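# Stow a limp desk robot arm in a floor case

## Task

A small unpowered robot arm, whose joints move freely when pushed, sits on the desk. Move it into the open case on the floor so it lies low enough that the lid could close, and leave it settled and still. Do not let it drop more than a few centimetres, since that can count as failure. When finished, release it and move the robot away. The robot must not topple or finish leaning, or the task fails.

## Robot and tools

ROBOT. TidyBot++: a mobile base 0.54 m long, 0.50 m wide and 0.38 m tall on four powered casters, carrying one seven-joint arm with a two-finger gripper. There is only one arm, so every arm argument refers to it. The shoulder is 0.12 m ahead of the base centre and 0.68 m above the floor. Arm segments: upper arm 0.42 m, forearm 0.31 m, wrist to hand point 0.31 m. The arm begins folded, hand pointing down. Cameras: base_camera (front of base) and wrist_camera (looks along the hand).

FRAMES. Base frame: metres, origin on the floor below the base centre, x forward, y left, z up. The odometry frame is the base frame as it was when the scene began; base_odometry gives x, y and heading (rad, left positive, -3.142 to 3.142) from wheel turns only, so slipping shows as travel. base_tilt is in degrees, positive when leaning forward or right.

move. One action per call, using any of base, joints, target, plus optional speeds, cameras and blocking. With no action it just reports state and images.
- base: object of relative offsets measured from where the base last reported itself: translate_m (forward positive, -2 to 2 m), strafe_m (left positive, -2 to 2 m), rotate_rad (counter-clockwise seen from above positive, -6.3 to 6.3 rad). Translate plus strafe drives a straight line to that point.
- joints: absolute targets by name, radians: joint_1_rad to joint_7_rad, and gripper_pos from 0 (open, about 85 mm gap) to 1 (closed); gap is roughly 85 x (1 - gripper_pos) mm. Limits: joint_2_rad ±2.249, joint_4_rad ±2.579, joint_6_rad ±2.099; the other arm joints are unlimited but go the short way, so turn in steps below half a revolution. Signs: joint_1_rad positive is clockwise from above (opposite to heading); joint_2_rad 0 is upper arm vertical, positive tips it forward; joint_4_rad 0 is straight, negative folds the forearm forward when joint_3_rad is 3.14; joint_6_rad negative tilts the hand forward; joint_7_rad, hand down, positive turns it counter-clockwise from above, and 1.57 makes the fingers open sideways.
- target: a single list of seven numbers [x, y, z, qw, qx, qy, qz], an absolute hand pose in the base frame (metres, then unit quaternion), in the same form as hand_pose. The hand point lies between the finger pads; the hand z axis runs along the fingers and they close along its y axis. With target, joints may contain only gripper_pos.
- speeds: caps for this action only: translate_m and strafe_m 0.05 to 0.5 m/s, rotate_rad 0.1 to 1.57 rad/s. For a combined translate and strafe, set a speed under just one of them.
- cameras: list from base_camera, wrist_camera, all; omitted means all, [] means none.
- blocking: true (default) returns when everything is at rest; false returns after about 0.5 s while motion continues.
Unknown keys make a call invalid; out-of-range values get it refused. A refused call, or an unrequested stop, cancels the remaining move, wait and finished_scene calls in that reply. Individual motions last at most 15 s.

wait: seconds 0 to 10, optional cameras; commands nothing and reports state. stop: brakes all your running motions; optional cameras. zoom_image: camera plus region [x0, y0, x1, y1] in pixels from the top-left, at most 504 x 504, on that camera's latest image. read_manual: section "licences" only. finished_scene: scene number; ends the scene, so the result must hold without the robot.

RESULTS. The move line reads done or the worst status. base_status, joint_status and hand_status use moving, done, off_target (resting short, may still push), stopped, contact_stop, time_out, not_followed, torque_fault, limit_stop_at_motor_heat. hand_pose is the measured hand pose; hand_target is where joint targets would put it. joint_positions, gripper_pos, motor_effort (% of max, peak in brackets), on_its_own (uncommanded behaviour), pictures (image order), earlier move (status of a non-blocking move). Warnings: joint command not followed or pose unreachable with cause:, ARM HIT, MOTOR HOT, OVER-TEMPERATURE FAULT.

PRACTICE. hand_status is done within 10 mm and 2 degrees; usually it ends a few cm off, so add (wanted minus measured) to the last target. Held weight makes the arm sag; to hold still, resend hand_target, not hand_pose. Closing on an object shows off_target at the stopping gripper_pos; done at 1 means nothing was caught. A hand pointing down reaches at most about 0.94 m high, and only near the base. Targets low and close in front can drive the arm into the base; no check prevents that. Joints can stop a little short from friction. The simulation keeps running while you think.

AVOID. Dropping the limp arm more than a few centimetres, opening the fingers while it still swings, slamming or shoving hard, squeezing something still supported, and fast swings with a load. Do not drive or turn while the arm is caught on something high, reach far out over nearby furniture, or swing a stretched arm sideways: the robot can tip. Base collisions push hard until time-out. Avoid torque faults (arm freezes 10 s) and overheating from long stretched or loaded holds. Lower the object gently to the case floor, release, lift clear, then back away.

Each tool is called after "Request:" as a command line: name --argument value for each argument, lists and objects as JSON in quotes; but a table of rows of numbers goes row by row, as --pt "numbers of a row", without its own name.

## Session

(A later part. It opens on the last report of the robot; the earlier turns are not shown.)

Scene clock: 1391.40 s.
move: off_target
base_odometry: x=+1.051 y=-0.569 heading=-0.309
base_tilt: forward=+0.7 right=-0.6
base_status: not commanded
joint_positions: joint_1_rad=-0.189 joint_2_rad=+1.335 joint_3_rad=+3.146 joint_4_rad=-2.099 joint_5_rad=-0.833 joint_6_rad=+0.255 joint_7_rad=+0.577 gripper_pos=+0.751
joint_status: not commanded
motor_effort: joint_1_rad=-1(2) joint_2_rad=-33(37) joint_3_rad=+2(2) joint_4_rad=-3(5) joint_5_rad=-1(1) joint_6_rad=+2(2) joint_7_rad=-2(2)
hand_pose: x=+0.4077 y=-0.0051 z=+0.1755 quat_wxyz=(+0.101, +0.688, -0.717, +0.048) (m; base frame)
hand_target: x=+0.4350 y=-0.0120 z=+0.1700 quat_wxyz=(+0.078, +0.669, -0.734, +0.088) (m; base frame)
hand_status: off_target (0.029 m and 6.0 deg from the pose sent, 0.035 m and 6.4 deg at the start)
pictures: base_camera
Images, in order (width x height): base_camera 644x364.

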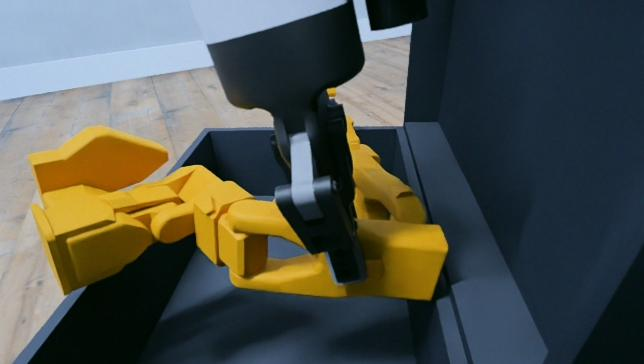

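Request:
move --target '[0.435,-0.012,0.205,0.098,0.545,-0.839,0.064]' --cameras '["base_camera","wrist_camera"]'

Scene clock: 1432.43 s.
move: off_target
base_odometry: x=+1.051 y=-0.569 heading=-0.309
base_tilt: forward=+0.7 right=-0.7
base_status: not commanded
joint_positions: joint_1_rad=-0.246 joint_2_rad=+1.281 joint_3_rad=+3.263 joint_4_rad=-2.075 joint_5_rad=-1.048 joint_6_rad=+0.118 joint_7_rad=+0.551 gripper_pos=+0.751
joint_status: not commanded
motor_effort: joint_1_rad=-1(2) joint_2_rad=-38(39) joint_3_rad=+4(7) joint_4_rad=-4(6) joint_5_rad=-1(2) joint_6_rad=+2(3) joint_7_rad=-1(2)
hand_pose: x=+0.4212 y=-0.0249 z=+0.1951 quat_wxyz=(+0.115, +0.594, -0.793, +0.067) (m; base frame)
hand_target: x=+0.4350 y=-0.0120 z=+0.2050 quat_wxyz=(+0.097, +0.541, -0.833, +0.064) (m; base frame)
hand_status: off_target (0.021 m and 7.9 deg from the pose sent, 0.041 m and 21.6 deg at the start)
pictures: base_camera, wrist_camera
Images, in order (width x height): base_camera 644x364, wrist_camera 644x476.

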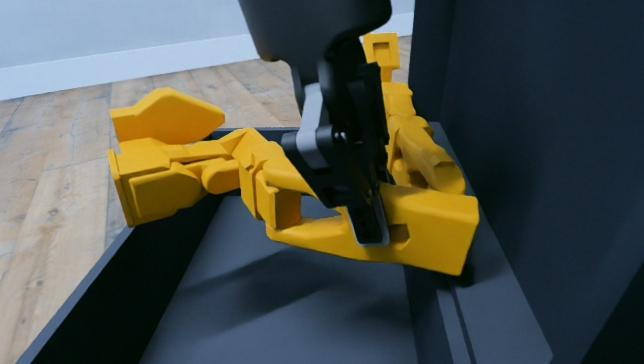

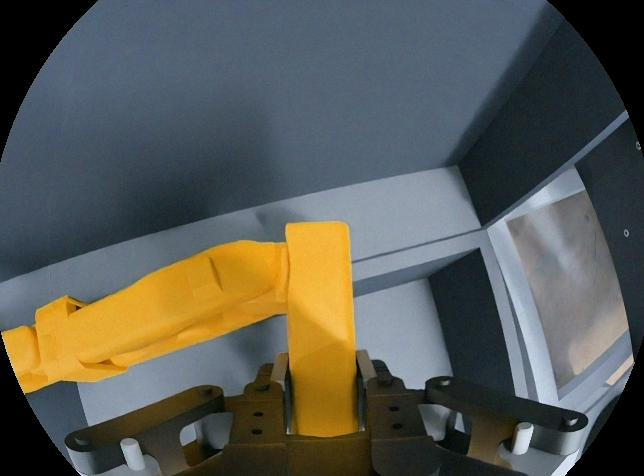

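Request:
move --target '[0.435,0.010,0.20,0.098,0.545,-0.839,0.064]' --cameras '["base_camera","wrist_camera"]'

Request:
zoom_image --camera "base_camera" --region '[0, 80, 500, 364]'

Scene clock: 1439.20 s.
move: off_target
base_odometry: x=+1.051 y=-0.569 heading=-0.309
base_tilt: forward=+0.7 right=-0.7
base_status: not commanded
joint_positions: joint_1_rad=-0.338 joint_2_rad=+1.281 joint_3_rad=+3.290 joint_4_rad=-2.057 joint_5_rad=-1.087 joint_6_rad=+0.075 joint_7_rad=+0.519 gripper_pos=+0.751
joint_status: not commanded
motor_effort: joint_1_rad=-1(3) joint_2_rad=-38(39) joint_3_rad=+5(6) joint_4_rad=-4(5) joint_5_rad=-1(1) joint_6_rad=+2(2) joint_7_rad=-2(2)
hand_pose: x=+0.4269 y=+0.0003 z=+0.1941 quat_wxyz=(+0.110, +0.597, -0.791, +0.070) (m; base frame)
hand_target: x=+0.4350 y=+0.0100 z=+0.2000 quat_wxyz=(+0.097, +0.541, -0.833, +0.064) (m; base frame)
hand_status: off_target (0.014 m and 8.2 deg from the pose sent, 0.038 m and 7.9 deg at the start)
pictures: base_camera, wrist_camera
Images, in order (width x height): base_camera 644x364, wrist_camera 644x476.

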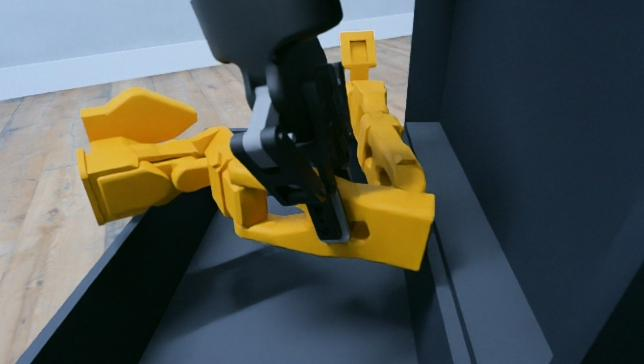

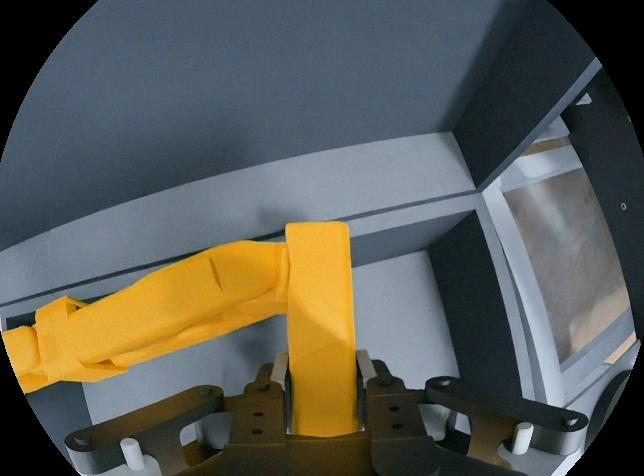

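Scaled by 1.008.

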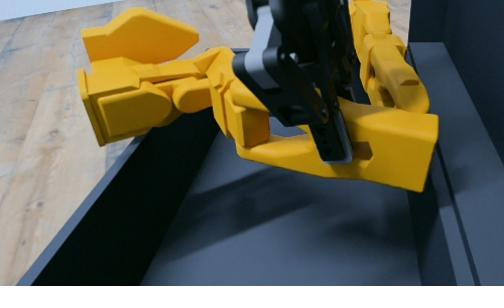

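Request:
move --target '[0.435,0.005,0.155,0.098,0.545,-0.839,0.064]' --cameras '["base_camera","wrist_camera"]'

Request:
zoom_image --camera "base_camera" --region '[0, 80, 500, 364]'

Scene clock: 1446.40 s.
move: off_target
base_odometry: x=+1.051 y=-0.569 heading=-0.309
base_tilt: forward=+0.8 right=-0.6
base_status: not commanded
joint_positions: joint_1_rad=-0.280 joint_2_rad=+1.344 joint_3_rad=+3.260 joint_4_rad=-1.996 joint_5_rad=-1.087 joint_6_rad=+0.083 joint_7_rad=+0.501 gripper_pos=+0.751
joint_status: not commanded
motor_effort: joint_1_rad=-1(3) joint_2_rad=-34(39) joint_3_rad=+1(5) joint_4_rad=-3(4) joint_5_rad=+1(2) joint_6_rad=-2(2) joint_7_rad=+1(2)
hand_pose: x=+0.4296 y=-0.0034 z=+0.1666 quat_wxyz=(+0.108, +0.575, -0.809, +0.059) (m; base frame)
hand_target: x=+0.4350 y=+0.0050 z=+0.1550 quat_wxyz=(+0.097, +0.541, -0.833, +0.064) (m; base frame)
hand_status: off_target (0.015 m and 5.0 deg from the pose sent, 0.040 m and 8.2 deg at the start)
pictures: base_camera, wrist_camera
Images, in order (width x height): base_camera 644x364, wrist_camera 644x476.

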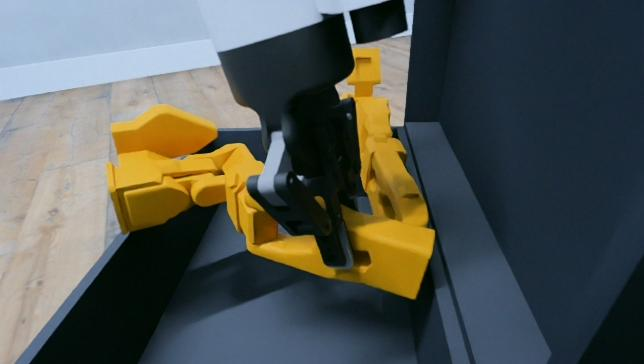

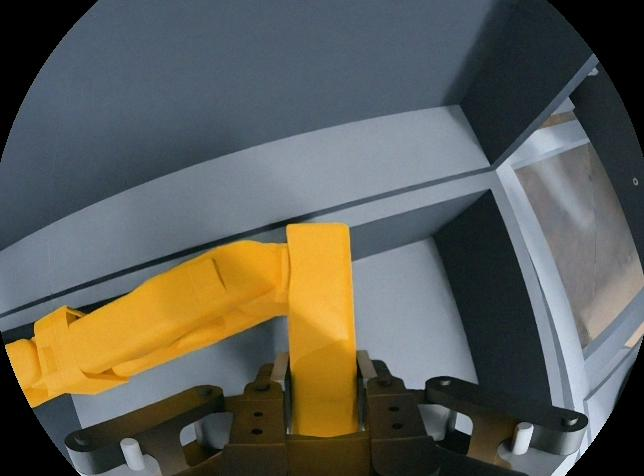

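Scaled by 1.008.

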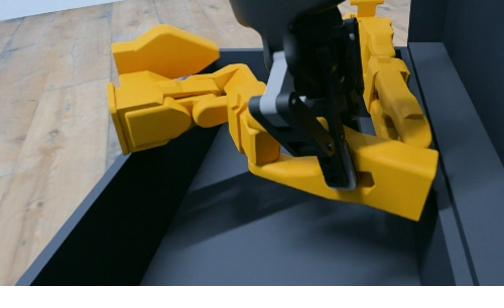

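Request:
move --target '[0.435,-0.008,0.185,0.098,0.545,-0.839,0.064]' --cameras '[]'

Request:
move --target '[0.435,-0.013,0.155,0.098,0.545,-0.839,0.064]' --cameras '["base_camera","wrist_camera"]'

Scene clock: 1460.23 s.
move: off_target
base_odometry: x=+1.051 y=-0.569 heading=-0.309
base_tilt: forward=+0.8 right=-0.7
base_status: not commanded
joint_positions: joint_1_rad=-0.276 joint_2_rad=+1.325 joint_3_rad=+3.260 joint_4_rad=-2.016 joint_5_rad=-1.087 joint_6_rad=+0.083 joint_7_rad=+0.501 gripper_pos=+0.751
joint_status: not commanded
motor_effort: joint_1_rad=-1(2) joint_2_rad=-38(39) joint_3_rad=+4(4) joint_4_rad=-4(4) joint_5_rad=-1(2) joint_6_rad=+2(3) joint_7_rad=-1(2)
hand_pose: x=+0.4273 y=-0.0045 z=+0.1745 quat_wxyz=(+0.108, +0.573, -0.810, +0.058) (m; base frame)
hand_target: x=+0.4350 y=-0.0080 z=+0.1850 quat_wxyz=(+0.097, +0.541, -0.833, +0.064) (m; base frame)
hand_status: off_target (0.013 m and 4.7 deg from the pose sent, 0.020 m and 5.0 deg at the start)
pictures: none
No camera images: "cameras" was empty.

Scene clock: 1461.07 s.
move: off_target
base_odometry: x=+1.051 y=-0.569 heading=-0.309
base_tilt: forward=+0.7 right=-0.7
base_status: not commanded
joint_positions: joint_1_rad=-0.227 joint_2_rad=+1.348 joint_3_rad=+3.230 joint_4_rad=-1.997 joint_5_rad=-1.087 joint_6_rad=+0.101 joint_7_rad=+0.499 gripper_pos=+0.751
joint_status: not commanded
motor_effort: joint_1_rad=+0(1) joint_2_rad=-32(39) joint_3_rad=+3(4) joint_4_rad=-2(4) joint_5_rad=+1(2) joint_6_rad=-1(2) joint_7_rad=+1(2)
hand_pose: x=+0.4270 y=-0.0084 z=+0.1640 quat_wxyz=(+0.105, +0.558, -0.822, +0.052) (m; base frame)
hand_target: x=+0.4350 y=-0.0130 z=+0.1550 quat_wxyz=(+0.097, +0.541, -0.833, +0.064) (m; base frame)
hand_status: off_target (0.013 m and 2.8 deg from the pose sent, 0.023 m and 4.7 deg at the start)
pictures: base_camera, wrist_camera
Images, in order (width x height): base_camera 644x364, wrist_camera 644x476.

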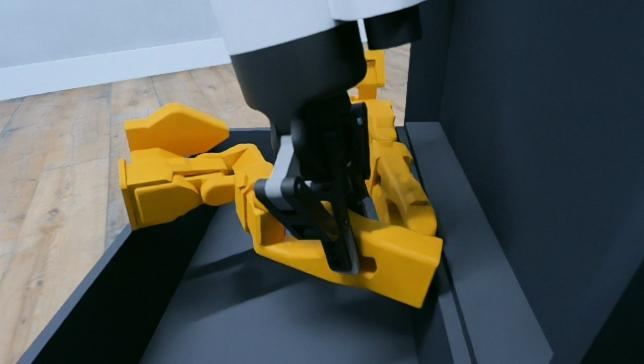

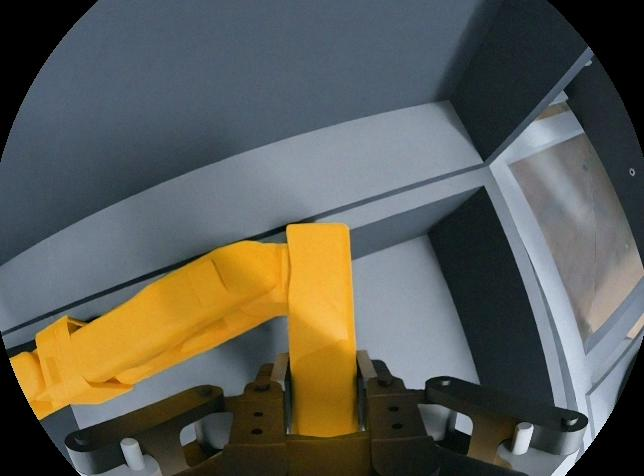

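Request:
move --target '[0.435,-0.024,0.175,0.098,0.545,-0.839,0.064]' --cameras '[]'

Request:
move --target '[0.435,-0.024,0.15,0.098,0.545,-0.839,0.064]' --cameras '["base_camera","wrist_camera"]'

Scene clock: 1467.70 s.
move: off_target
base_odometry: x=+1.051 y=-0.569 heading=-0.309
base_tilt: forward=+0.7 right=-0.7
base_status: not commanded
joint_positions: joint_1_rad=-0.215 joint_2_rad=+1.335 joint_3_rad=+3.229 joint_4_rad=-2.008 joint_5_rad=-1.081 joint_6_rad=+0.101 joint_7_rad=+0.499 gripper_pos=+0.751
joint_status: not commanded
motor_effort: joint_1_rad=+1(2) joint_2_rad=-35(38) joint_3_rad=+6(7) joint_4_rad=-4(5) joint_5_rad=-1(2) joint_6_rad=+2(3) joint_7_rad=-1(2)
hand_pose: x=+0.4267 y=-0.0113 z=+0.1690 quat_wxyz=(+0.104, +0.555, -0.824, +0.050) (m; base frame)
hand_target: x=+0.4350 y=-0.0240 z=+0.1750 quat_wxyz=(+0.097, +0.541, -0.833, +0.064) (m; base frame)
hand_status: off_target (0.016 m and 2.5 deg from the pose sent, 0.021 m and 2.8 deg at the start)
pictures: none
No camera images: "cameras" was empty.

Scene clock: 1468.50 s.
move: off_target
base_odometry: x=+1.051 y=-0.569 heading=-0.309
base_tilt: forward=+0.6 right=-0.6
base_status: not commanded
joint_positions: joint_1_rad=-0.192 joint_2_rad=+1.351 joint_3_rad=+3.210 joint_4_rad=-1.991 joint_5_rad=-1.081 joint_6_rad=+0.108 joint_7_rad=+0.499 gripper_pos=+0.751
joint_status: not commanded
motor_effort: joint_1_rad=+0(2) joint_2_rad=-31(36) joint_3_rad=+3(5) joint_4_rad=-3(5) joint_5_rad=+1(2) joint_6_rad=-2(3) joint_7_rad=+1(1)
hand_pose: x=+0.4278 y=-0.0088 z=+0.1613 quat_wxyz=(+0.100, +0.549, -0.829, +0.044) (m; base frame)
hand_target: x=+0.4350 y=-0.0240 z=+0.1500 quat_wxyz=(+0.097, +0.541, -0.833, +0.064) (m; base frame)
hand_status: off_target (0.020 m and 2.5 deg from the pose sent, 0.024 m and 2.5 deg at the start)
pictures: base_camera, wrist_camera
Images, in order (width x height): base_camera 644x364, wrist_camera 644x476.

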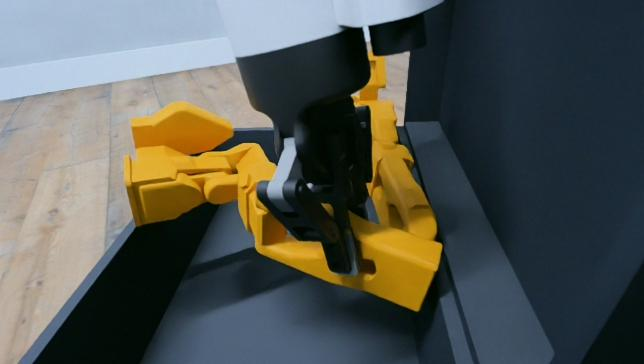

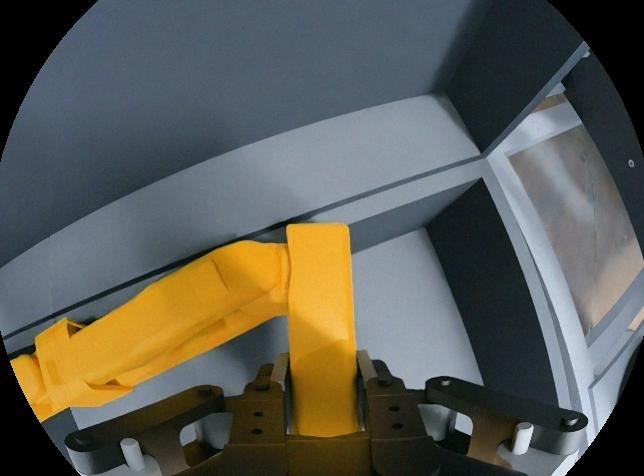

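Request:
move --target '[0.45,0.0,0.28,0.05,0.60,-0.80,0.04]' --cameras '[]'

Request:
move --target '[0.57,0.05,0.29,0,0.924,-0.383,0]' --cameras '[]'

Request:
move --target '[0.58,0.10,0.285,0,1,0,0]' --cameras '["base_camera","wrist_camera"]'

Scene clock: 1489.23 s.
move: off_target
base_odometry: x=+1.051 y=-0.569 heading=-0.309
base_tilt: forward=+0.6 right=-0.7
base_status: not commanded
joint_positions: joint_1_rad=-0.192 joint_2_rad=+1.054 joint_3_rad=+3.249 joint_4_rad=-2.167 joint_5_rad=-1.044 joint_6_rad=+0.069 joint_7_rad=+0.501 gripper_pos=+0.751
joint_status: not commanded
motor_effort: joint_1_rad=-1(2) joint_2_rad=-38(43) joint_3_rad=+3(4) joint_4_rad=+0(5) joint_5_rad=+0(1) joint_6_rad=+2(2) joint_7_rad=-1(2)
hand_pose: x=+0.4526 y=-0.0101 z=+0.2690 quat_wxyz=(+0.052, +0.549, -0.832, +0.060) (m; base frame)
hand_target: x=+0.4500 y=+0.0000 z=+0.2800 quat_wxyz=(+0.050, +0.599, -0.798, +0.040) (m; base frame)
hand_status: off_target (0.015 m and 7.2 deg from the pose sent, 0.121 m and 8.8 deg at the start)
pictures: none
No camera images: "cameras" was empty.

Scene clock: 1491.10 s.
move: off_target
base_odometry: x=+1.051 y=-0.569 heading=-0.309
base_tilt: forward=+0.7 right=-0.7
base_status: not commanded
joint_positions: joint_1_rad=-0.192 joint_2_rad=+1.054 joint_3_rad=+3.266 joint_4_rad=-1.840 joint_5_rad=-0.449 joint_6_rad=-0.247 joint_7_rad=+0.956 gripper_pos=+0.751
joint_status: not commanded
motor_effort: joint_1_rad=-1(2) joint_2_rad=-44(45) joint_3_rad=+1(3) joint_4_rad=+5(7) joint_5_rad=-1(1) joint_6_rad=-1(2) joint_7_rad=+0(2)
hand_pose: x=+0.5693 y=+0.0488 z=+0.2746 quat_wxyz=(-0.007, +0.896, -0.444, +0.012) (m; base frame)
hand_target: x=+0.5700 y=+0.0500 z=+0.2900 quat_wxyz=(+0.000, +0.924, -0.383, +0.000) (m; base frame)
hand_status: off_target (0.015 m and 7.8 deg from the pose sent, 0.134 m and 68.6 deg at the start)
pictures: none
No camera images: "cameras" was empty.

Scene clock: 1492.43 s.
move: off_target
base_odometry: x=+1.051 y=-0.569 heading=-0.309
base_tilt: forward=+0.7 right=-0.6
base_status: not commanded
joint_positions: joint_1_rad=-0.217 joint_2_rad=+1.054 joint_3_rad=+3.195 joint_4_rad=-1.765 joint_5_rad=-0.127 joint_6_rad=-0.263 joint_7_rad=+1.348 gripper_pos=+0.751
joint_status: not commanded
motor_effort: joint_1_rad=-1(3) joint_2_rad=-45(47) joint_3_rad=+0(2) joint_4_rad=+7(8) joint_5_rad=-1(1) joint_6_rad=-1(1) joint_7_rad=-1(2)
hand_pose: x=+0.5967 y=+0.0851 z=+0.2808 quat_wxyz=(-0.002, +0.997, -0.076, +0.032) (m; base frame)
hand_target: x=+0.5800 y=+0.1000 z=+0.2850 quat_wxyz=(+0.000, +1.000, +0.000, +0.000) (m; base frame)
hand_status: off_target (0.023 m and 9.4 deg from the pose sent, 0.053 m and 52.7 deg at the start)
pictures: base_camera, wrist_camera
Images, in order (width x height): base_camera 644x364, wrist_camera 644x476.

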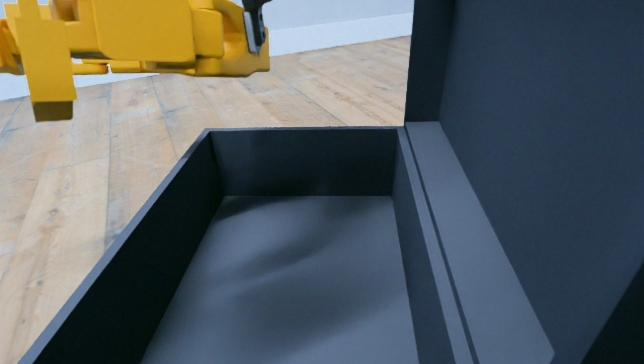

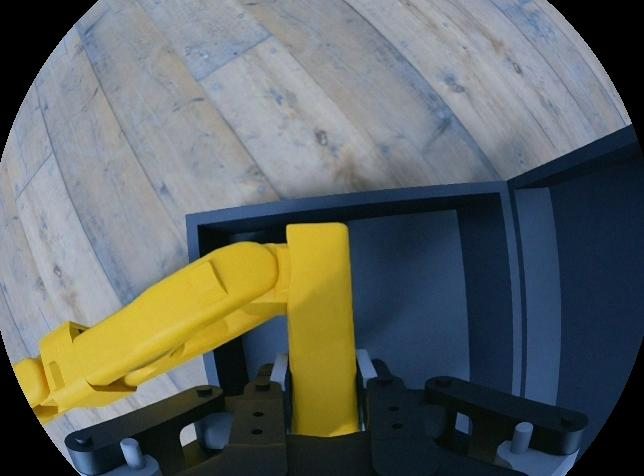

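Request:
move --target '[0.50,0.11,0.285,0,1,0,0]' --cameras '["base_camera"]'

Request:
move --target '[0.47,0.11,0.285,0,1,0,0]' --cameras '["base_camera"]'

Request:
move --target '[0.455,0.11,0.285,0,1,0,0]' --cameras '["base_camera"]'

Scene clock: 1499.50 s.
move: off_target
base_odometry: x=+1.051 y=-0.569 heading=-0.309
base_tilt: forward=+0.7 right=-0.5
base_status: not commanded
joint_positions: joint_1_rad=-0.271 joint_2_rad=+1.039 joint_3_rad=+3.190 joint_4_rad=-1.995 joint_5_rad=-0.125 joint_6_rad=-0.203 joint_7_rad=+1.350 gripper_pos=+0.751
joint_status: not commanded
motor_effort: joint_1_rad=+0(2) joint_2_rad=-39(47) joint_3_rad=+0(1) joint_4_rad=+1(7) joint_5_rad=+0(1) joint_6_rad=-3(4) joint_7_rad=-1(1)
hand_pose: x=+0.4774 y=+0.0818 z=+0.2725 quat_wxyz=(+0.022, +0.998, -0.050, -0.042) (m; base frame)
hand_target: x=+0.5000 y=+0.1100 z=+0.2850 quat_wxyz=(+0.000, +1.000, +0.000, +0.000) (m; base frame)
hand_status: off_target (0.038 m and 7.9 deg from the pose sent, 0.100 m and 9.4 deg at the start)
pictures: base_camera
Images, in order (width x height): base_camera 644x364.

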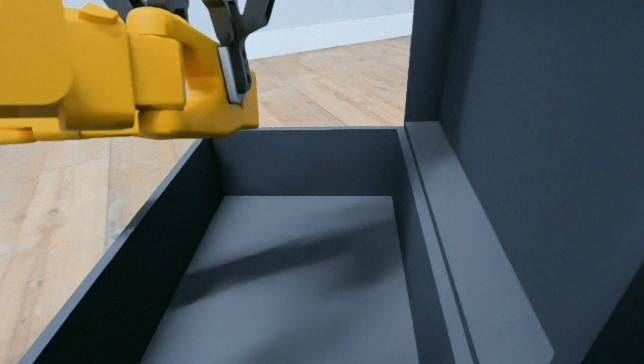

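Scene clock: 1500.40 s.
move: off_target
base_odometry: x=+1.051 y=-0.569 heading=-0.309
base_tilt: forward=+0.7 right=-0.6
base_status: not commanded
joint_positions: joint_1_rad=-0.277 joint_2_rad=+1.026 joint_3_rad=+3.186 joint_4_rad=-2.068 joint_5_rad=-0.125 joint_6_rad=-0.106 joint_7_rad=+1.350 gripper_pos=+0.751
joint_status: not commanded
motor_effort: joint_1_rad=-2(2) joint_2_rad=-37(40) joint_3_rad=-1(2) joint_4_rad=-2(5) joint_5_rad=+0(1) joint_6_rad=-4(7) joint_7_rad=-1(1)
hand_pose: x=+0.4676 y=+0.0799 z=+0.2748 quat_wxyz=(+0.020, +0.998, -0.047, -0.024) (m; base frame)
hand_target: x=+0.4700 y=+0.1100 z=+0.2850 quat_wxyz=(+0.000, +1.000, +0.000, +0.000) (m; base frame)
hand_status: off_target (0.032 m and 6.4 deg from the pose sent, 0.032 m and 7.9 deg at the start)
pictures: base_camera
Images, in order (width x height): base_camera 644x364.

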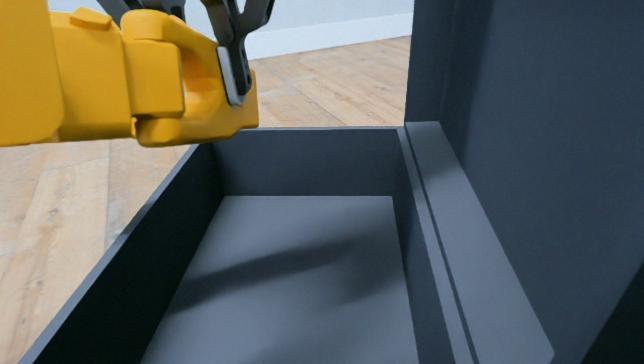

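Scene clock: 1501.10 s.
move: off_target
base_odometry: x=+1.051 y=-0.569 heading=-0.309
base_tilt: forward=+0.7 right=-0.7
base_status: not commanded
joint_positions: joint_1_rad=-0.280 joint_2_rad=+1.013 joint_3_rad=+3.183 joint_4_rad=-2.101 joint_5_rad=-0.125 joint_6_rad=-0.050 joint_7_rad=+1.350 gripper_pos=+0.751
joint_status: not commanded
motor_effort: joint_1_rad=-2(3) joint_2_rad=-34(37) joint_3_rad=-2(2) joint_4_rad=-5(5) joint_5_rad=+0(1) joint_6_rad=-6(6) joint_7_rad=-1(1)
hand_pose: x=+0.4692 y=+0.0812 z=+0.2791 quat_wxyz=(+0.017, +0.999, -0.044, -0.006) (m; base frame)
hand_target: x=+0.4550 y=+0.1100 z=+0.2850 quat_wxyz=(+0.000, +1.000, +0.000, +0.000) (m; base frame)
hand_status: off_target (0.033 m and 5.5 deg from the pose sent, 0.034 m and 6.4 deg at the start)
pictures: base_camera
Images, in order (width x height): base_camera 644x364.

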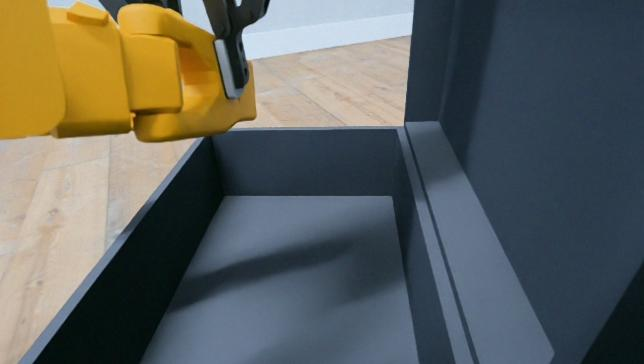

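Request:
move --target '[0.44,0.11,0.28,0,1,0,0]' --cameras '[]'

Request:
move --target '[0.42,0.11,0.275,0,1,0,0]' --cameras '["base_camera","wrist_camera"]'

Scene clock: 1511.43 s.
move: off_target
base_odometry: x=+1.051 y=-0.569 heading=-0.309
base_tilt: forward=+0.7 right=-0.6
base_status: not commanded
joint_positions: joint_1_rad=-0.284 joint_2_rad=+1.013 joint_3_rad=+3.177 joint_4_rad=-2.137 joint_5_rad=-0.125 joint_6_rad=+0.016 joint_7_rad=+1.350 gripper_pos=+0.751
joint_status: not commanded
motor_effort: joint_1_rad=-2(3) joint_2_rad=-35(35) joint_3_rad=-3(3) joint_4_rad=-6(7) joint_5_rad=+0(0) joint_6_rad=-7(7) joint_7_rad=-1(2)
hand_pose: x=+0.4669 y=+0.0829 z=+0.2789 quat_wxyz=(+0.014, +0.999, -0.040, +0.009) (m; base frame)
hand_target: x=+0.4400 y=+0.1100 z=+0.2800 quat_wxyz=(+0.000, +1.000, +0.000, +0.000) (m; base frame)
hand_status: off_target (0.038 m and 5.0 deg from the pose sent, 0.041 m and 5.5 deg at the start)
pictures: none
No camera images: "cameras" was empty.

Scene clock: 1512.30 s.
move: off_target
base_odometry: x=+1.051 y=-0.569 heading=-0.309
base_tilt: forward=+0.7 right=-0.7
base_status: not commanded
joint_positions: joint_1_rad=-0.287 joint_2_rad=+1.018 joint_3_rad=+3.170 joint_4_rad=-2.181 joint_5_rad=-0.127 joint_6_rad=+0.103 joint_7_rad=+1.350 gripper_pos=+0.751
joint_status: not commanded
motor_effort: joint_1_rad=-3(4) joint_2_rad=-33(35) joint_3_rad=-4(5) joint_4_rad=-9(10) joint_5_rad=+0(1) joint_6_rad=-8(9) joint_7_rad=-2(2)
hand_pose: x=+0.4632 y=+0.0830 z=+0.2778 quat_wxyz=(+0.011, +0.999, -0.037, +0.027) (m; base frame)
hand_target: x=+0.4200 y=+0.1100 z=+0.2750 quat_wxyz=(+0.000, +1.000, +0.000, +0.000) (m; base frame)
hand_status: off_target (0.051 m and 5.4 deg from the pose sent, 0.054 m and 5.0 deg at the start)
pictures: base_camera, wrist_camera
Images, in order (width x height): base_camera 644x364, wrist_camera 644x476.

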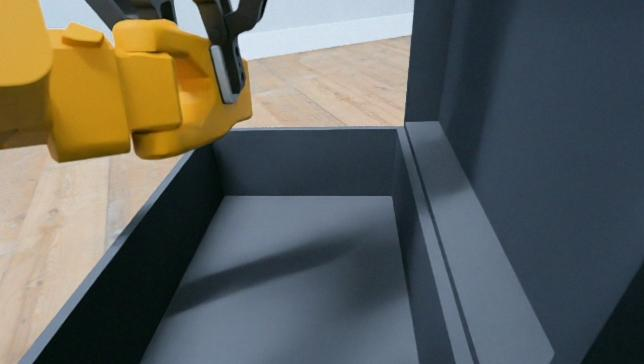

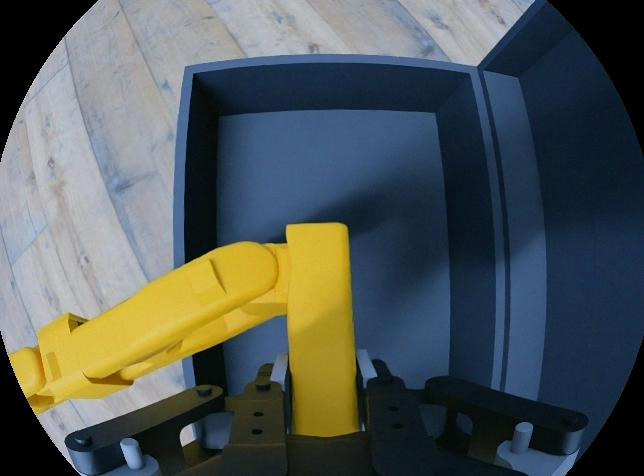

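Request:
move --target '[0.56,0.04,0.28,0,1,0,0]' --cameras '[]'

Request:
move --target '[0.63,0.03,0.20,0,1,0,0]' --cameras '["base_camera"]'

Request:
zoom_image --camera "base_camera" --region '[0, 0, 400, 260]'

Scene clock: 1522.33 s.
move: off_target
base_odometry: x=+1.051 y=-0.569 heading=-0.309
base_tilt: forward=+0.8 right=-0.6
base_status: not commanded
joint_positions: joint_1_rad=-0.114 joint_2_rad=+1.044 joint_3_rad=+3.155 joint_4_rad=-1.860 joint_5_rad=-0.088 joint_6_rad=-0.171 joint_7_rad=+1.442 gripper_pos=+0.751
joint_status: not commanded
motor_effort: joint_1_rad=-1(4) joint_2_rad=-43(45) joint_3_rad=-1(4) joint_4_rad=+6(9) joint_5_rad=-1(1) joint_6_rad=-1(8) joint_7_rad=-2(2)
hand_pose: x=+0.5750 y=+0.0507 z=+0.2773 quat_wxyz=(-0.007, +0.998, -0.054, +0.033) (m; base frame)
hand_target: x=+0.5600 y=+0.0400 z=+0.2800 quat_wxyz=(+0.000, +1.000, +0.000, +0.000) (m; base frame)
hand_status: off_target (0.019 m and 7.3 deg from the pose sent, 0.106 m and 5.4 deg at the start)
pictures: none
No camera images: "cameras" was empty.

Scene clock: 1523.77 s.
move: off_target
base_odometry: x=+1.051 y=-0.569 heading=-0.309
base_tilt: forward=+0.7 right=-0.6
base_status: not commanded
joint_positions: joint_1_rad=-0.088 joint_2_rad=+1.283 joint_3_rad=+3.155 joint_4_rad=-1.534 joint_5_rad=-0.080 joint_6_rad=-0.269 joint_7_rad=+1.463 gripper_pos=+0.751
joint_status: not commanded
motor_effort: joint_1_rad=-1(2) joint_2_rad=-49(51) joint_3_rad=-1(1) joint_4_rad=+6(8) joint_5_rad=-1(1) joint_6_rad=-1(2) joint_7_rad=-1(2)
hand_pose: x=+0.6386 y=+0.0453 z=+0.1926 quat_wxyz=(-0.008, +0.998, -0.050, +0.028) (m; base frame)
hand_target: x=+0.6300 y=+0.0300 z=+0.2000 quat_wxyz=(+0.000, +1.000, +0.000, +0.000) (m; base frame)
hand_status: off_target (0.019 m and 6.6 deg from the pose sent, 0.097 m and 7.3 deg at the start)
pictures: base_camera
Images, in order (width x height): base_camera 644x364.

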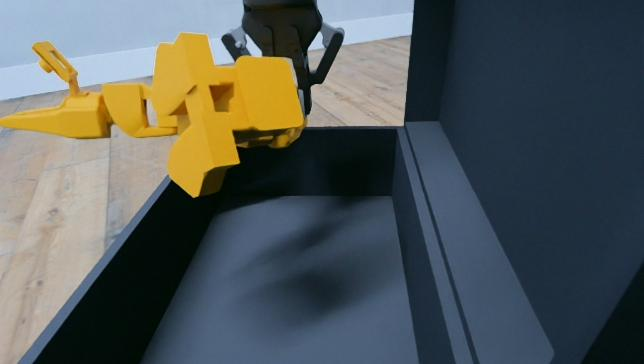

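Scaled by 1.260.

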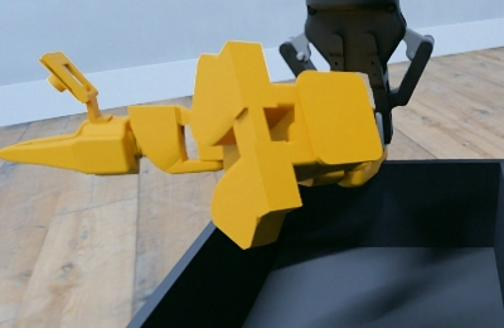

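Request:
move --target '[0.56,0.03,0.285,0,0.924,-0.383,0]' --cameras '[]'

Request:
move --target '[0.46,0.03,0.285,0,0.819,-0.574,0]' --cameras '["base_camera"]'

Request:
move --target '[0.42,0.02,0.285,0,0.819,-0.574,0]' --cameras '["base_camera"]'

Scene clock: 1589.40 s.
move: off_target
base_odometry: x=+1.051 y=-0.569 heading=-0.309
base_tilt: forward=+0.6 right=-0.7
base_status: not commanded
joint_positions: joint_1_rad=-0.129 joint_2_rad=+1.066 joint_3_rad=+3.249 joint_4_rad=-1.844 joint_5_rad=-0.348 joint_6_rad=-0.270 joint_7_rad=+1.169 gripper_pos=+0.751
joint_status: not commanded
motor_effort: joint_1_rad=-1(2) joint_2_rad=-43(51) joint_3_rad=+1(1) joint_4_rad=+6(7) joint_5_rad=+0(1) joint_6_rad=-1(2) joint_7_rad=-1(2)
hand_pose: x=+0.5538 y=+0.0246 z=+0.2686 quat_wxyz=(+0.005, +0.945, -0.326, -0.009) (m; base frame)
hand_target: x=+0.5600 y=+0.0300 z=+0.2850 quat_wxyz=(+0.000, +0.924, -0.383, +0.000) (m; base frame)
hand_status: off_target (0.018 m and 7.1 deg from the pose sent, 0.122 m and 39.4 deg at the start)
pictures: none
No camera images: "cameras" was empty.

Scene clock: 1590.90 s.
move: off_target
base_odometry: x=+1.051 y=-0.569 heading=-0.309
base_tilt: forward=+0.7 right=-0.6
base_status: not commanded
joint_positions: joint_1_rad=-0.085 joint_2_rad=+1.038 joint_3_rad=+3.143 joint_4_rad=-2.168 joint_5_rad=-0.586 joint_6_rad=-0.037 joint_7_rad=+0.988 gripper_pos=+0.751
joint_status: not commanded
motor_effort: joint_1_rad=-1(2) joint_2_rad=-36(44) joint_3_rad=-1(1) joint_4_rad=-1(5) joint_5_rad=+0(1) joint_6_rad=-3(3) joint_7_rad=-1(1)
hand_pose: x=+0.4305 y=+0.0337 z=+0.2720 quat_wxyz=(+0.020, +0.856, -0.515, -0.044) (m; base frame)
hand_target: x=+0.4600 y=+0.0300 z=+0.2850 quat_wxyz=(+0.000, +0.819, -0.574, +0.000) (m; base frame)
hand_status: off_target (0.032 m and 9.7 deg from the pose sent, 0.095 m and 32.0 deg at the start)
pictures: base_camera
Images, in order (width x height): base_camera 644x364.

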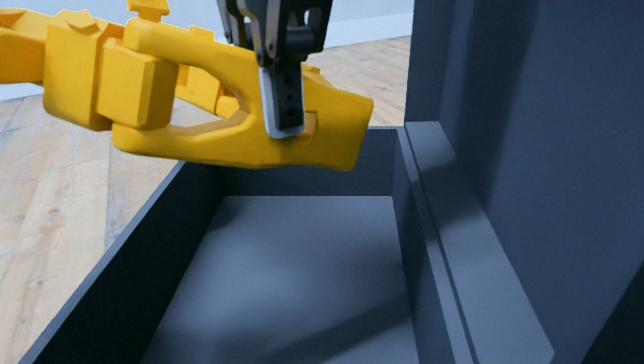

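Scene clock: 1592.17 s.
move: off_target
base_odometry: x=+1.051 y=-0.569 heading=-0.309
base_tilt: forward=+0.7 right=-0.6
base_status: not commanded
joint_positions: joint_1_rad=+0.010 joint_2_rad=+1.038 joint_3_rad=+3.054 joint_4_rad=-2.295 joint_5_rad=-0.572 joint_6_rad=+0.122 joint_7_rad=+0.923 gripper_pos=+0.751
joint_status: not commanded
motor_effort: joint_1_rad=-1(2) joint_2_rad=-34(37) joint_3_rad=-2(2) joint_4_rad=-3(4) joint_5_rad=+1(1) joint_6_rad=-2(3) joint_7_rad=-1(1)
hand_pose: x=+0.3940 y=+0.0205 z=+0.2785 quat_wxyz=(+0.022, +0.831, -0.554, -0.038) (m; base frame)
hand_target: x=+0.4200 y=+0.0200 z=+0.2850 quat_wxyz=(+0.000, +0.819, -0.574, +0.000) (m; base frame)
hand_status: off_target (0.027 m and 5.6 deg from the pose sent, 0.022 m and 9.7 deg at the start)
pictures: base_camera
Images, in order (width x height): base_camera 644x364.

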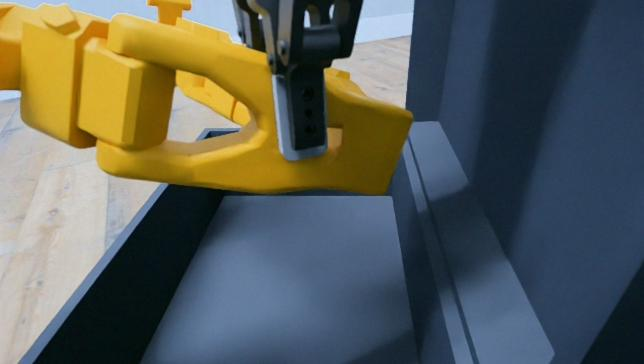

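Request:
move --target '[0.39,0.02,0.285,0,0.819,-0.574,0]' --cameras '[]'

Request:
move --target '[0.37,0.02,0.28,0,0.819,-0.574,0]' --cameras '["base_camera"]'

Request:
move --target '[0.35,0.02,0.275,0,0.819,-0.574,0]' --cameras '["base_camera"]'

Scene clock: 1602.00 s.
move: off_target
base_odometry: x=+1.051 y=-0.569 heading=-0.309
base_tilt: forward=+0.7 right=-0.6
base_status: not commanded
joint_positions: joint_1_rad=+0.035 joint_2_rad=+1.047 joint_3_rad=+3.012 joint_4_rad=-2.384 joint_5_rad=-0.515 joint_6_rad=+0.243 joint_7_rad=+0.845 gripper_pos=+0.751
joint_status: not commanded
motor_effort: joint_1_rad=-1(1) joint_2_rad=-33(35) joint_3_rad=-2(2) joint_4_rad=-5(6) joint_5_rad=+0(1) joint_6_rad=-1(2) joint_7_rad=-1(2)
hand_pose: x=+0.3704 y=+0.0169 z=+0.2836 quat_wxyz=(+0.024, +0.828, -0.560, -0.028) (m; base frame)
hand_target: x=+0.3900 y=+0.0200 z=+0.2850 quat_wxyz=(+0.000, +0.819, -0.574, +0.000) (m; base frame)
hand_status: off_target (0.020 m and 4.6 deg from the pose sent, 0.008 m and 5.6 deg at the start)
pictures: none
No camera images: "cameras" was empty.

Scene clock: 1602.77 s.
move: off_target
base_odometry: x=+1.051 y=-0.569 heading=-0.309
base_tilt: forward=+0.7 right=-0.6
base_status: not commanded
joint_positions: joint_1_rad=+0.053 joint_2_rad=+1.091 joint_3_rad=+2.985 joint_4_rad=-2.433 joint_5_rad=-0.472 joint_6_rad=+0.345 joint_7_rad=+0.799 gripper_pos=+0.751
joint_status: not commanded
motor_effort: joint_1_rad=-1(2) joint_2_rad=-31(33) joint_3_rad=-2(3) joint_4_rad=-8(9) joint_5_rad=+1(2) joint_6_rad=-2(3) joint_7_rad=-1(1)
hand_pose: x=+0.3537 y=+0.0141 z=+0.2778 quat_wxyz=(+0.026, +0.828, -0.560, -0.023) (m; base frame)
hand_target: x=+0.3700 y=+0.0200 z=+0.2800 quat_wxyz=(+0.000, +0.819, -0.574, +0.000) (m; base frame)
hand_status: off_target (0.017 m and 4.4 deg from the pose sent, 0.005 m and 4.6 deg at the start)
pictures: base_camera
Images, in order (width x height): base_camera 644x364.

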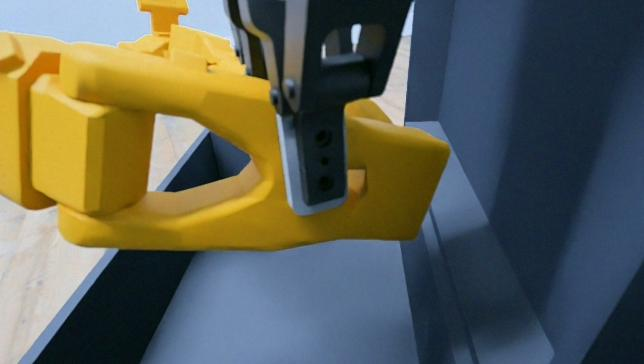

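Scene clock: 1603.53 s.
move: off_target
base_odometry: x=+1.051 y=-0.569 heading=-0.309
base_tilt: forward=+0.8 right=-0.7
base_status: not commanded
joint_positions: joint_1_rad=+0.061 joint_2_rad=+1.138 joint_3_rad=+2.974 joint_4_rad=-2.472 joint_5_rad=-0.432 joint_6_rad=+0.457 joint_7_rad=+0.744 gripper_pos=+0.751
joint_status: not commanded
motor_effort: joint_1_rad=-1(2) joint_2_rad=-31(31) joint_3_rad=-3(3) joint_4_rad=-11(11) joint_5_rad=+1(2) joint_6_rad=-2(3) joint_7_rad=+0(1)
hand_pose: x=+0.3459 y=+0.0082 z=+0.2712 quat_wxyz=(+0.026, +0.825, -0.565, -0.007) (m; base frame)
hand_target: x=+0.3500 y=+0.0200 z=+0.2750 quat_wxyz=(+0.000, +0.819, -0.574, +0.000) (m; base frame)
hand_status: off_target (0.013 m and 3.3 deg from the pose sent, 0.007 m and 4.4 deg at the start)
pictures: base_camera
Images, in order (width x height): base_camera 644x364.

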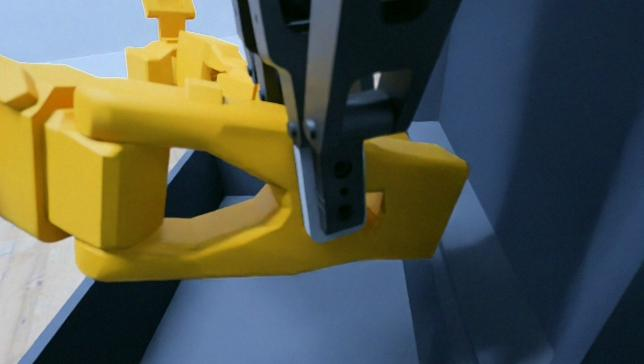

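Request:
move --target '[0.335,0.02,0.275,0,0.84,-0.542,0]' --cameras '[]'

Request:
move --target '[0.32,0.02,0.275,0,0.86,-0.51,0]' --cameras '["base_camera"]'

Scene clock: 1609.63 s.
move: off_target
base_odometry: x=+1.051 y=-0.569 heading=-0.309
base_tilt: forward=+0.7 right=-0.7
base_status: not commanded
joint_positions: joint_1_rad=+0.061 joint_2_rad=+1.167 joint_3_rad=+2.974 joint_4_rad=-2.514 joint_5_rad=-0.390 joint_6_rad=+0.535 joint_7_rad=+0.744 gripper_pos=+0.751
joint_status: not commanded
motor_effort: joint_1_rad=-1(2) joint_2_rad=-30(31) joint_3_rad=-3(4) joint_4_rad=-11(13) joint_5_rad=+1(2) joint_6_rad=-3(4) joint_7_rad=+0(1)
hand_pose: x=+0.3341 y=+0.0052 z=+0.2708 quat_wxyz=(+0.026, +0.838, -0.546, -0.002) (m; base frame)
hand_target: x=+0.3350 y=+0.0200 z=+0.2750 quat_wxyz=(+0.000, +0.840, -0.542, +0.000) (m; base frame)
hand_status: off_target (0.015 m and 3.1 deg from the pose sent, 0.016 m and 4.5 deg at the start)
pictures: none
No camera images: "cameras" was empty.

Scene clock: 1610.37 s.
move: off_target
base_odometry: x=+1.051 y=-0.569 heading=-0.309
base_tilt: forward=+0.6 right=-0.6
base_status: not commanded
joint_positions: joint_1_rad=+0.061 joint_2_rad=+1.206 joint_3_rad=+2.974 joint_4_rad=-2.538 joint_5_rad=-0.341 joint_6_rad=+0.606 joint_7_rad=+0.744 gripper_pos=+0.751
joint_status: not commanded
motor_effort: joint_1_rad=-1(2) joint_2_rad=-30(31) joint_3_rad=-3(3) joint_4_rad=-12(14) joint_5_rad=+1(2) joint_6_rad=-2(3) joint_7_rad=-1(1)
hand_pose: x=+0.3280 y=+0.0066 z=+0.2661 quat_wxyz=(+0.020, +0.850, -0.526, +0.001) (m; base frame)
hand_target: x=+0.3312 y=+0.0207 z=+0.2713 quat_wxyz=(-0.005, +0.859, -0.512, +0.008) (m; base frame)
hand_status: off_target (0.018 m and 3.2 deg from the pose sent, 0.021 m and 5.7 deg at the start; a joint's target at an end of its range on 12 of 12 steps)
pictures: base_camera
Images, in order (width x height): base_camera 644x364.

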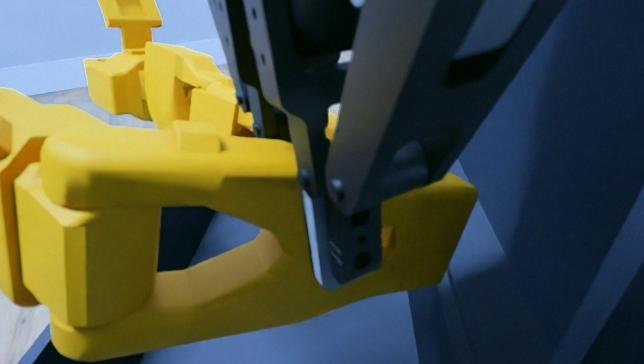

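Request:
move --target '[0.42,0.02,0.285,0,0.819,-0.574,0]' --cameras '[]'

Request:
move --target '[0.56,0.03,0.285,0,0.924,-0.383,0]' --cameras '[]'

Request:
move --target '[0.63,0.03,0.20,0,1,0,0]' --cameras '["base_camera"]'

Request:
zoom_image --camera "base_camera" --region '[0, 0, 400, 260]'

Scene clock: 1620.57 s.
move: off_target
base_odometry: x=+1.051 y=-0.569 heading=-0.309
base_tilt: forward=+0.7 right=-0.6
base_status: not commanded
joint_positions: joint_1_rad=+0.058 joint_2_rad=+1.051 joint_3_rad=+3.001 joint_4_rad=-2.313 joint_5_rad=-0.492 joint_6_rad=+0.282 joint_7_rad=+0.769 gripper_pos=+0.751
joint_status: not commanded
motor_effort: joint_1_rad=-1(2) joint_2_rad=-35(36) joint_3_rad=-2(3) joint_4_rad=-3(13) joint_5_rad=+0(2) joint_6_rad=+0(2) joint_7_rad=-1(2)
hand_pose: x=+0.4246 y=+0.0134 z=+0.2767 quat_wxyz=(-0.006, +0.805, -0.593, +0.016) (m; base frame)
hand_target: x=+0.4200 y=+0.0200 z=+0.2850 quat_wxyz=(+0.000, +0.819, -0.574, +0.000) (m; base frame)
hand_status: off_target (0.012 m and 3.3 deg from the pose sent, 0.095 m and 7.0 deg at the start)
pictures: none
No camera images: "cameras" was empty.

Scene clock: 1622.50 s.
move: off_target
base_odometry: x=+1.051 y=-0.569 heading=-0.309
base_tilt: forward=+0.7 right=-0.7
base_status: not commanded
joint_positions: joint_1_rad=-0.129 joint_2_rad=+1.050 joint_3_rad=+3.248 joint_4_rad=-1.878 joint_5_rad=-0.449 joint_6_rad=-0.203 joint_7_rad=+1.006 gripper_pos=+0.751
joint_status: not commanded
motor_effort: joint_1_rad=-1(1) joint_2_rad=-45(45) joint_3_rad=+1(2) joint_4_rad=+6(6) joint_5_rad=-1(1) joint_6_rad=+0(1) joint_7_rad=-1(2)
hand_pose: x=+0.5613 y=+0.0246 z=+0.2730 quat_wxyz=(-0.006, +0.894, -0.447, +0.015) (m; base frame)
hand_target: x=+0.5600 y=+0.0300 z=+0.2850 quat_wxyz=(+0.000, +0.924, -0.383, +0.000) (m; base frame)
hand_status: off_target (0.013 m and 8.3 deg from the pose sent, 0.137 m and 27.8 deg at the start)
pictures: none
No camera images: "cameras" was empty.

Scene clock: 1624.30 s.
move: off_target
base_odometry: x=+1.051 y=-0.569 heading=-0.309
base_tilt: forward=+0.6 right=-0.7
base_status: not commanded
joint_positions: joint_1_rad=-0.088 joint_2_rad=+1.285 joint_3_rad=+3.186 joint_4_rad=-1.534 joint_5_rad=-0.081 joint_6_rad=-0.270 joint_7_rad=+1.461 gripper_pos=+0.751
joint_status: not commanded
motor_effort: joint_1_rad=-1(2) joint_2_rad=-50(52) joint_3_rad=+0(1) joint_4_rad=+7(8) joint_5_rad=-1(1) joint_6_rad=-1(1) joint_7_rad=-1(2)
hand_pose: x=+0.6385 y=+0.0263 z=+0.1910 quat_wxyz=(+0.007, +0.998, -0.055, +0.028) (m; base frame)
hand_target: x=+0.6300 y=+0.0300 z=+0.2000 quat_wxyz=(+0.000, +1.000, +0.000, +0.000) (m; base frame)
hand_status: off_target (0.013 m and 7.1 deg from the pose sent, 0.100 m and 53.1 deg at the start)
pictures: base_camera
Images, in order (width x height): base_camera 644x364.

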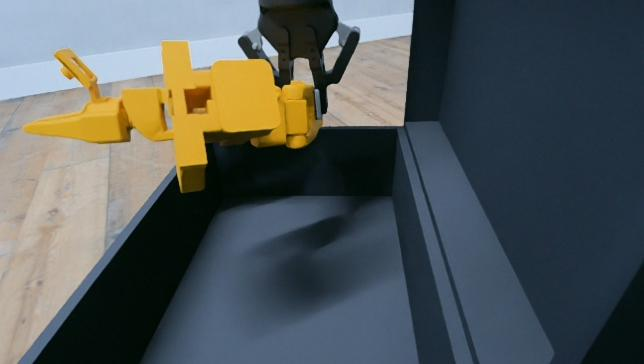

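Scaled by 1.260.

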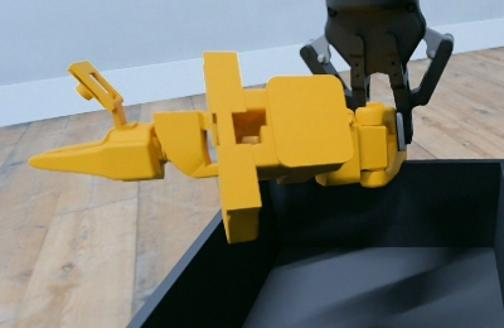

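Request:
move --target '[0.57,0.03,0.29,0,0.924,-0.383,0]' --cameras '[]'

Request:
move --target '[0.48,0.0,0.27,0.141,0.657,-0.73,0.127]' --cameras '[]'

Request:
move --target '[0.44,-0.005,0.205,0.141,0.657,-0.73,0.127]' --cameras '["base_camera","wrist_camera"]'

Request:
zoom_image --camera "base_camera" --region '[0, 80, 500, 364]'

Scene clock: 1637.87 s.
move: off_target
base_odometry: x=+1.051 y=-0.569 heading=-0.309
base_tilt: forward=+0.7 right=-0.7
base_status: not commanded
joint_positions: joint_1_rad=-0.134 joint_2_rad=+1.061 joint_3_rad=+3.261 joint_4_rad=-1.814 joint_5_rad=-0.334 joint_6_rad=-0.271 joint_7_rad=+1.154 gripper_pos=+0.751
joint_status: not commanded
motor_effort: joint_1_rad=-1(1) joint_2_rad=-45(51) joint_3_rad=+1(1) joint_4_rad=+6(7) joint_5_rad=-1(1) joint_6_rad=-1(2) joint_7_rad=-1(2)
hand_pose: x=+0.5743 y=+0.0204 z=+0.2734 quat_wxyz=(+0.005, +0.945, -0.326, +0.009) (m; base frame)
hand_target: x=+0.5700 y=+0.0300 z=+0.2900 quat_wxyz=(+0.000, +0.924, -0.383, +0.000) (m; base frame)
hand_status: off_target (0.020 m and 7.1 deg from the pose sent, 0.120 m and 38.8 deg at the start)
pictures: none
No camera images: "cameras" was empty.

Scene clock: 1640.00 s.
move: off_target
base_odometry: x=+1.051 y=-0.569 heading=-0.309
base_tilt: forward=+0.6 right=-0.6
base_status: not commanded
joint_positions: joint_1_rad=-0.685 joint_2_rad=+1.193 joint_3_rad=+3.671 joint_4_rad=-1.995 joint_5_rad=-0.713 joint_6_rad=-0.271 joint_7_rad=+0.327 gripper_pos=+0.751
joint_status: not commanded
motor_effort: joint_1_rad=+0(2) joint_2_rad=-38(45) joint_3_rad=+11(11) joint_4_rad=+0(6) joint_5_rad=+1(1) joint_6_rad=+1(2) joint_7_rad=-2(2)
hand_pose: x=+0.4811 y=+0.0079 z=+0.2626 quat_wxyz=(+0.144, +0.709, -0.682, +0.111) (m; base frame)
hand_target: x=+0.4800 y=+0.0000 z=+0.2700 quat_wxyz=(+0.141, +0.657, -0.730, +0.127) (m; base frame)
hand_status: off_target (0.011 m and 8.3 deg from the pose sent, 0.097 m and 61.2 deg at the start)
pictures: none
No camera images: "cameras" was empty.

Scene clock: 1641.53 s.
move: off_target
base_odometry: x=+1.051 y=-0.569 heading=-0.309
base_tilt: forward=+0.7 right=-0.6
base_status: not commanded
joint_positions: joint_1_rad=-0.629 joint_2_rad=+1.325 joint_3_rad=+3.508 joint_4_rad=-2.029 joint_5_rad=-0.988 joint_6_rad=-0.133 joint_7_rad=+0.400 gripper_pos=+0.751
joint_status: not commanded
motor_effort: joint_1_rad=-1(2) joint_2_rad=-38(40) joint_3_rad=+9(11) joint_4_rad=-5(5) joint_5_rad=+0(1) joint_6_rad=+1(3) joint_7_rad=-2(2)
hand_pose: x=+0.4179 y=+0.0142 z=+0.1989 quat_wxyz=(+0.154, +0.656, -0.733, +0.089) (m; base frame)
hand_target: x=+0.4400 y=-0.0050 z=+0.2050 quat_wxyz=(+0.141, +0.657, -0.730, +0.127) (m; base frame)
hand_status: off_target (0.030 m and 4.7 deg from the pose sent, 0.072 m and 8.3 deg at the start)
pictures: base_camera, wrist_camera
Images, in order (width x height): base_camera 644x364, wrist_camera 644x476.

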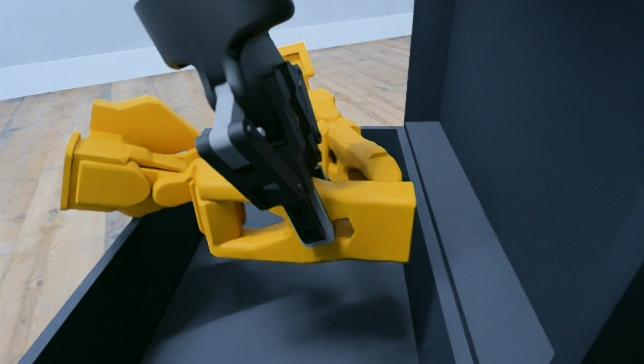

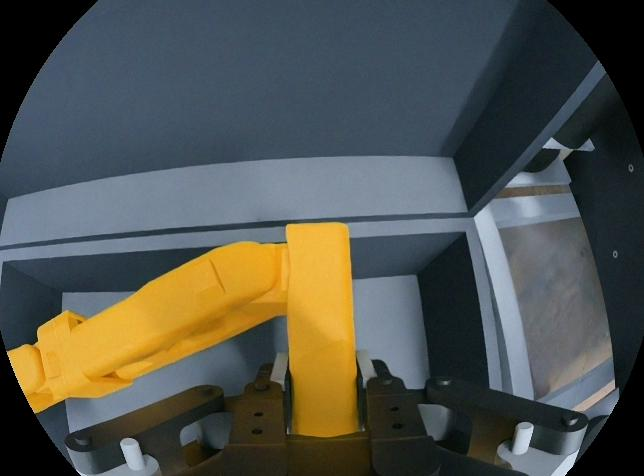

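Scaled by 1.008.

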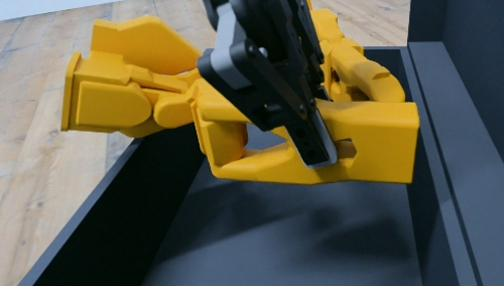

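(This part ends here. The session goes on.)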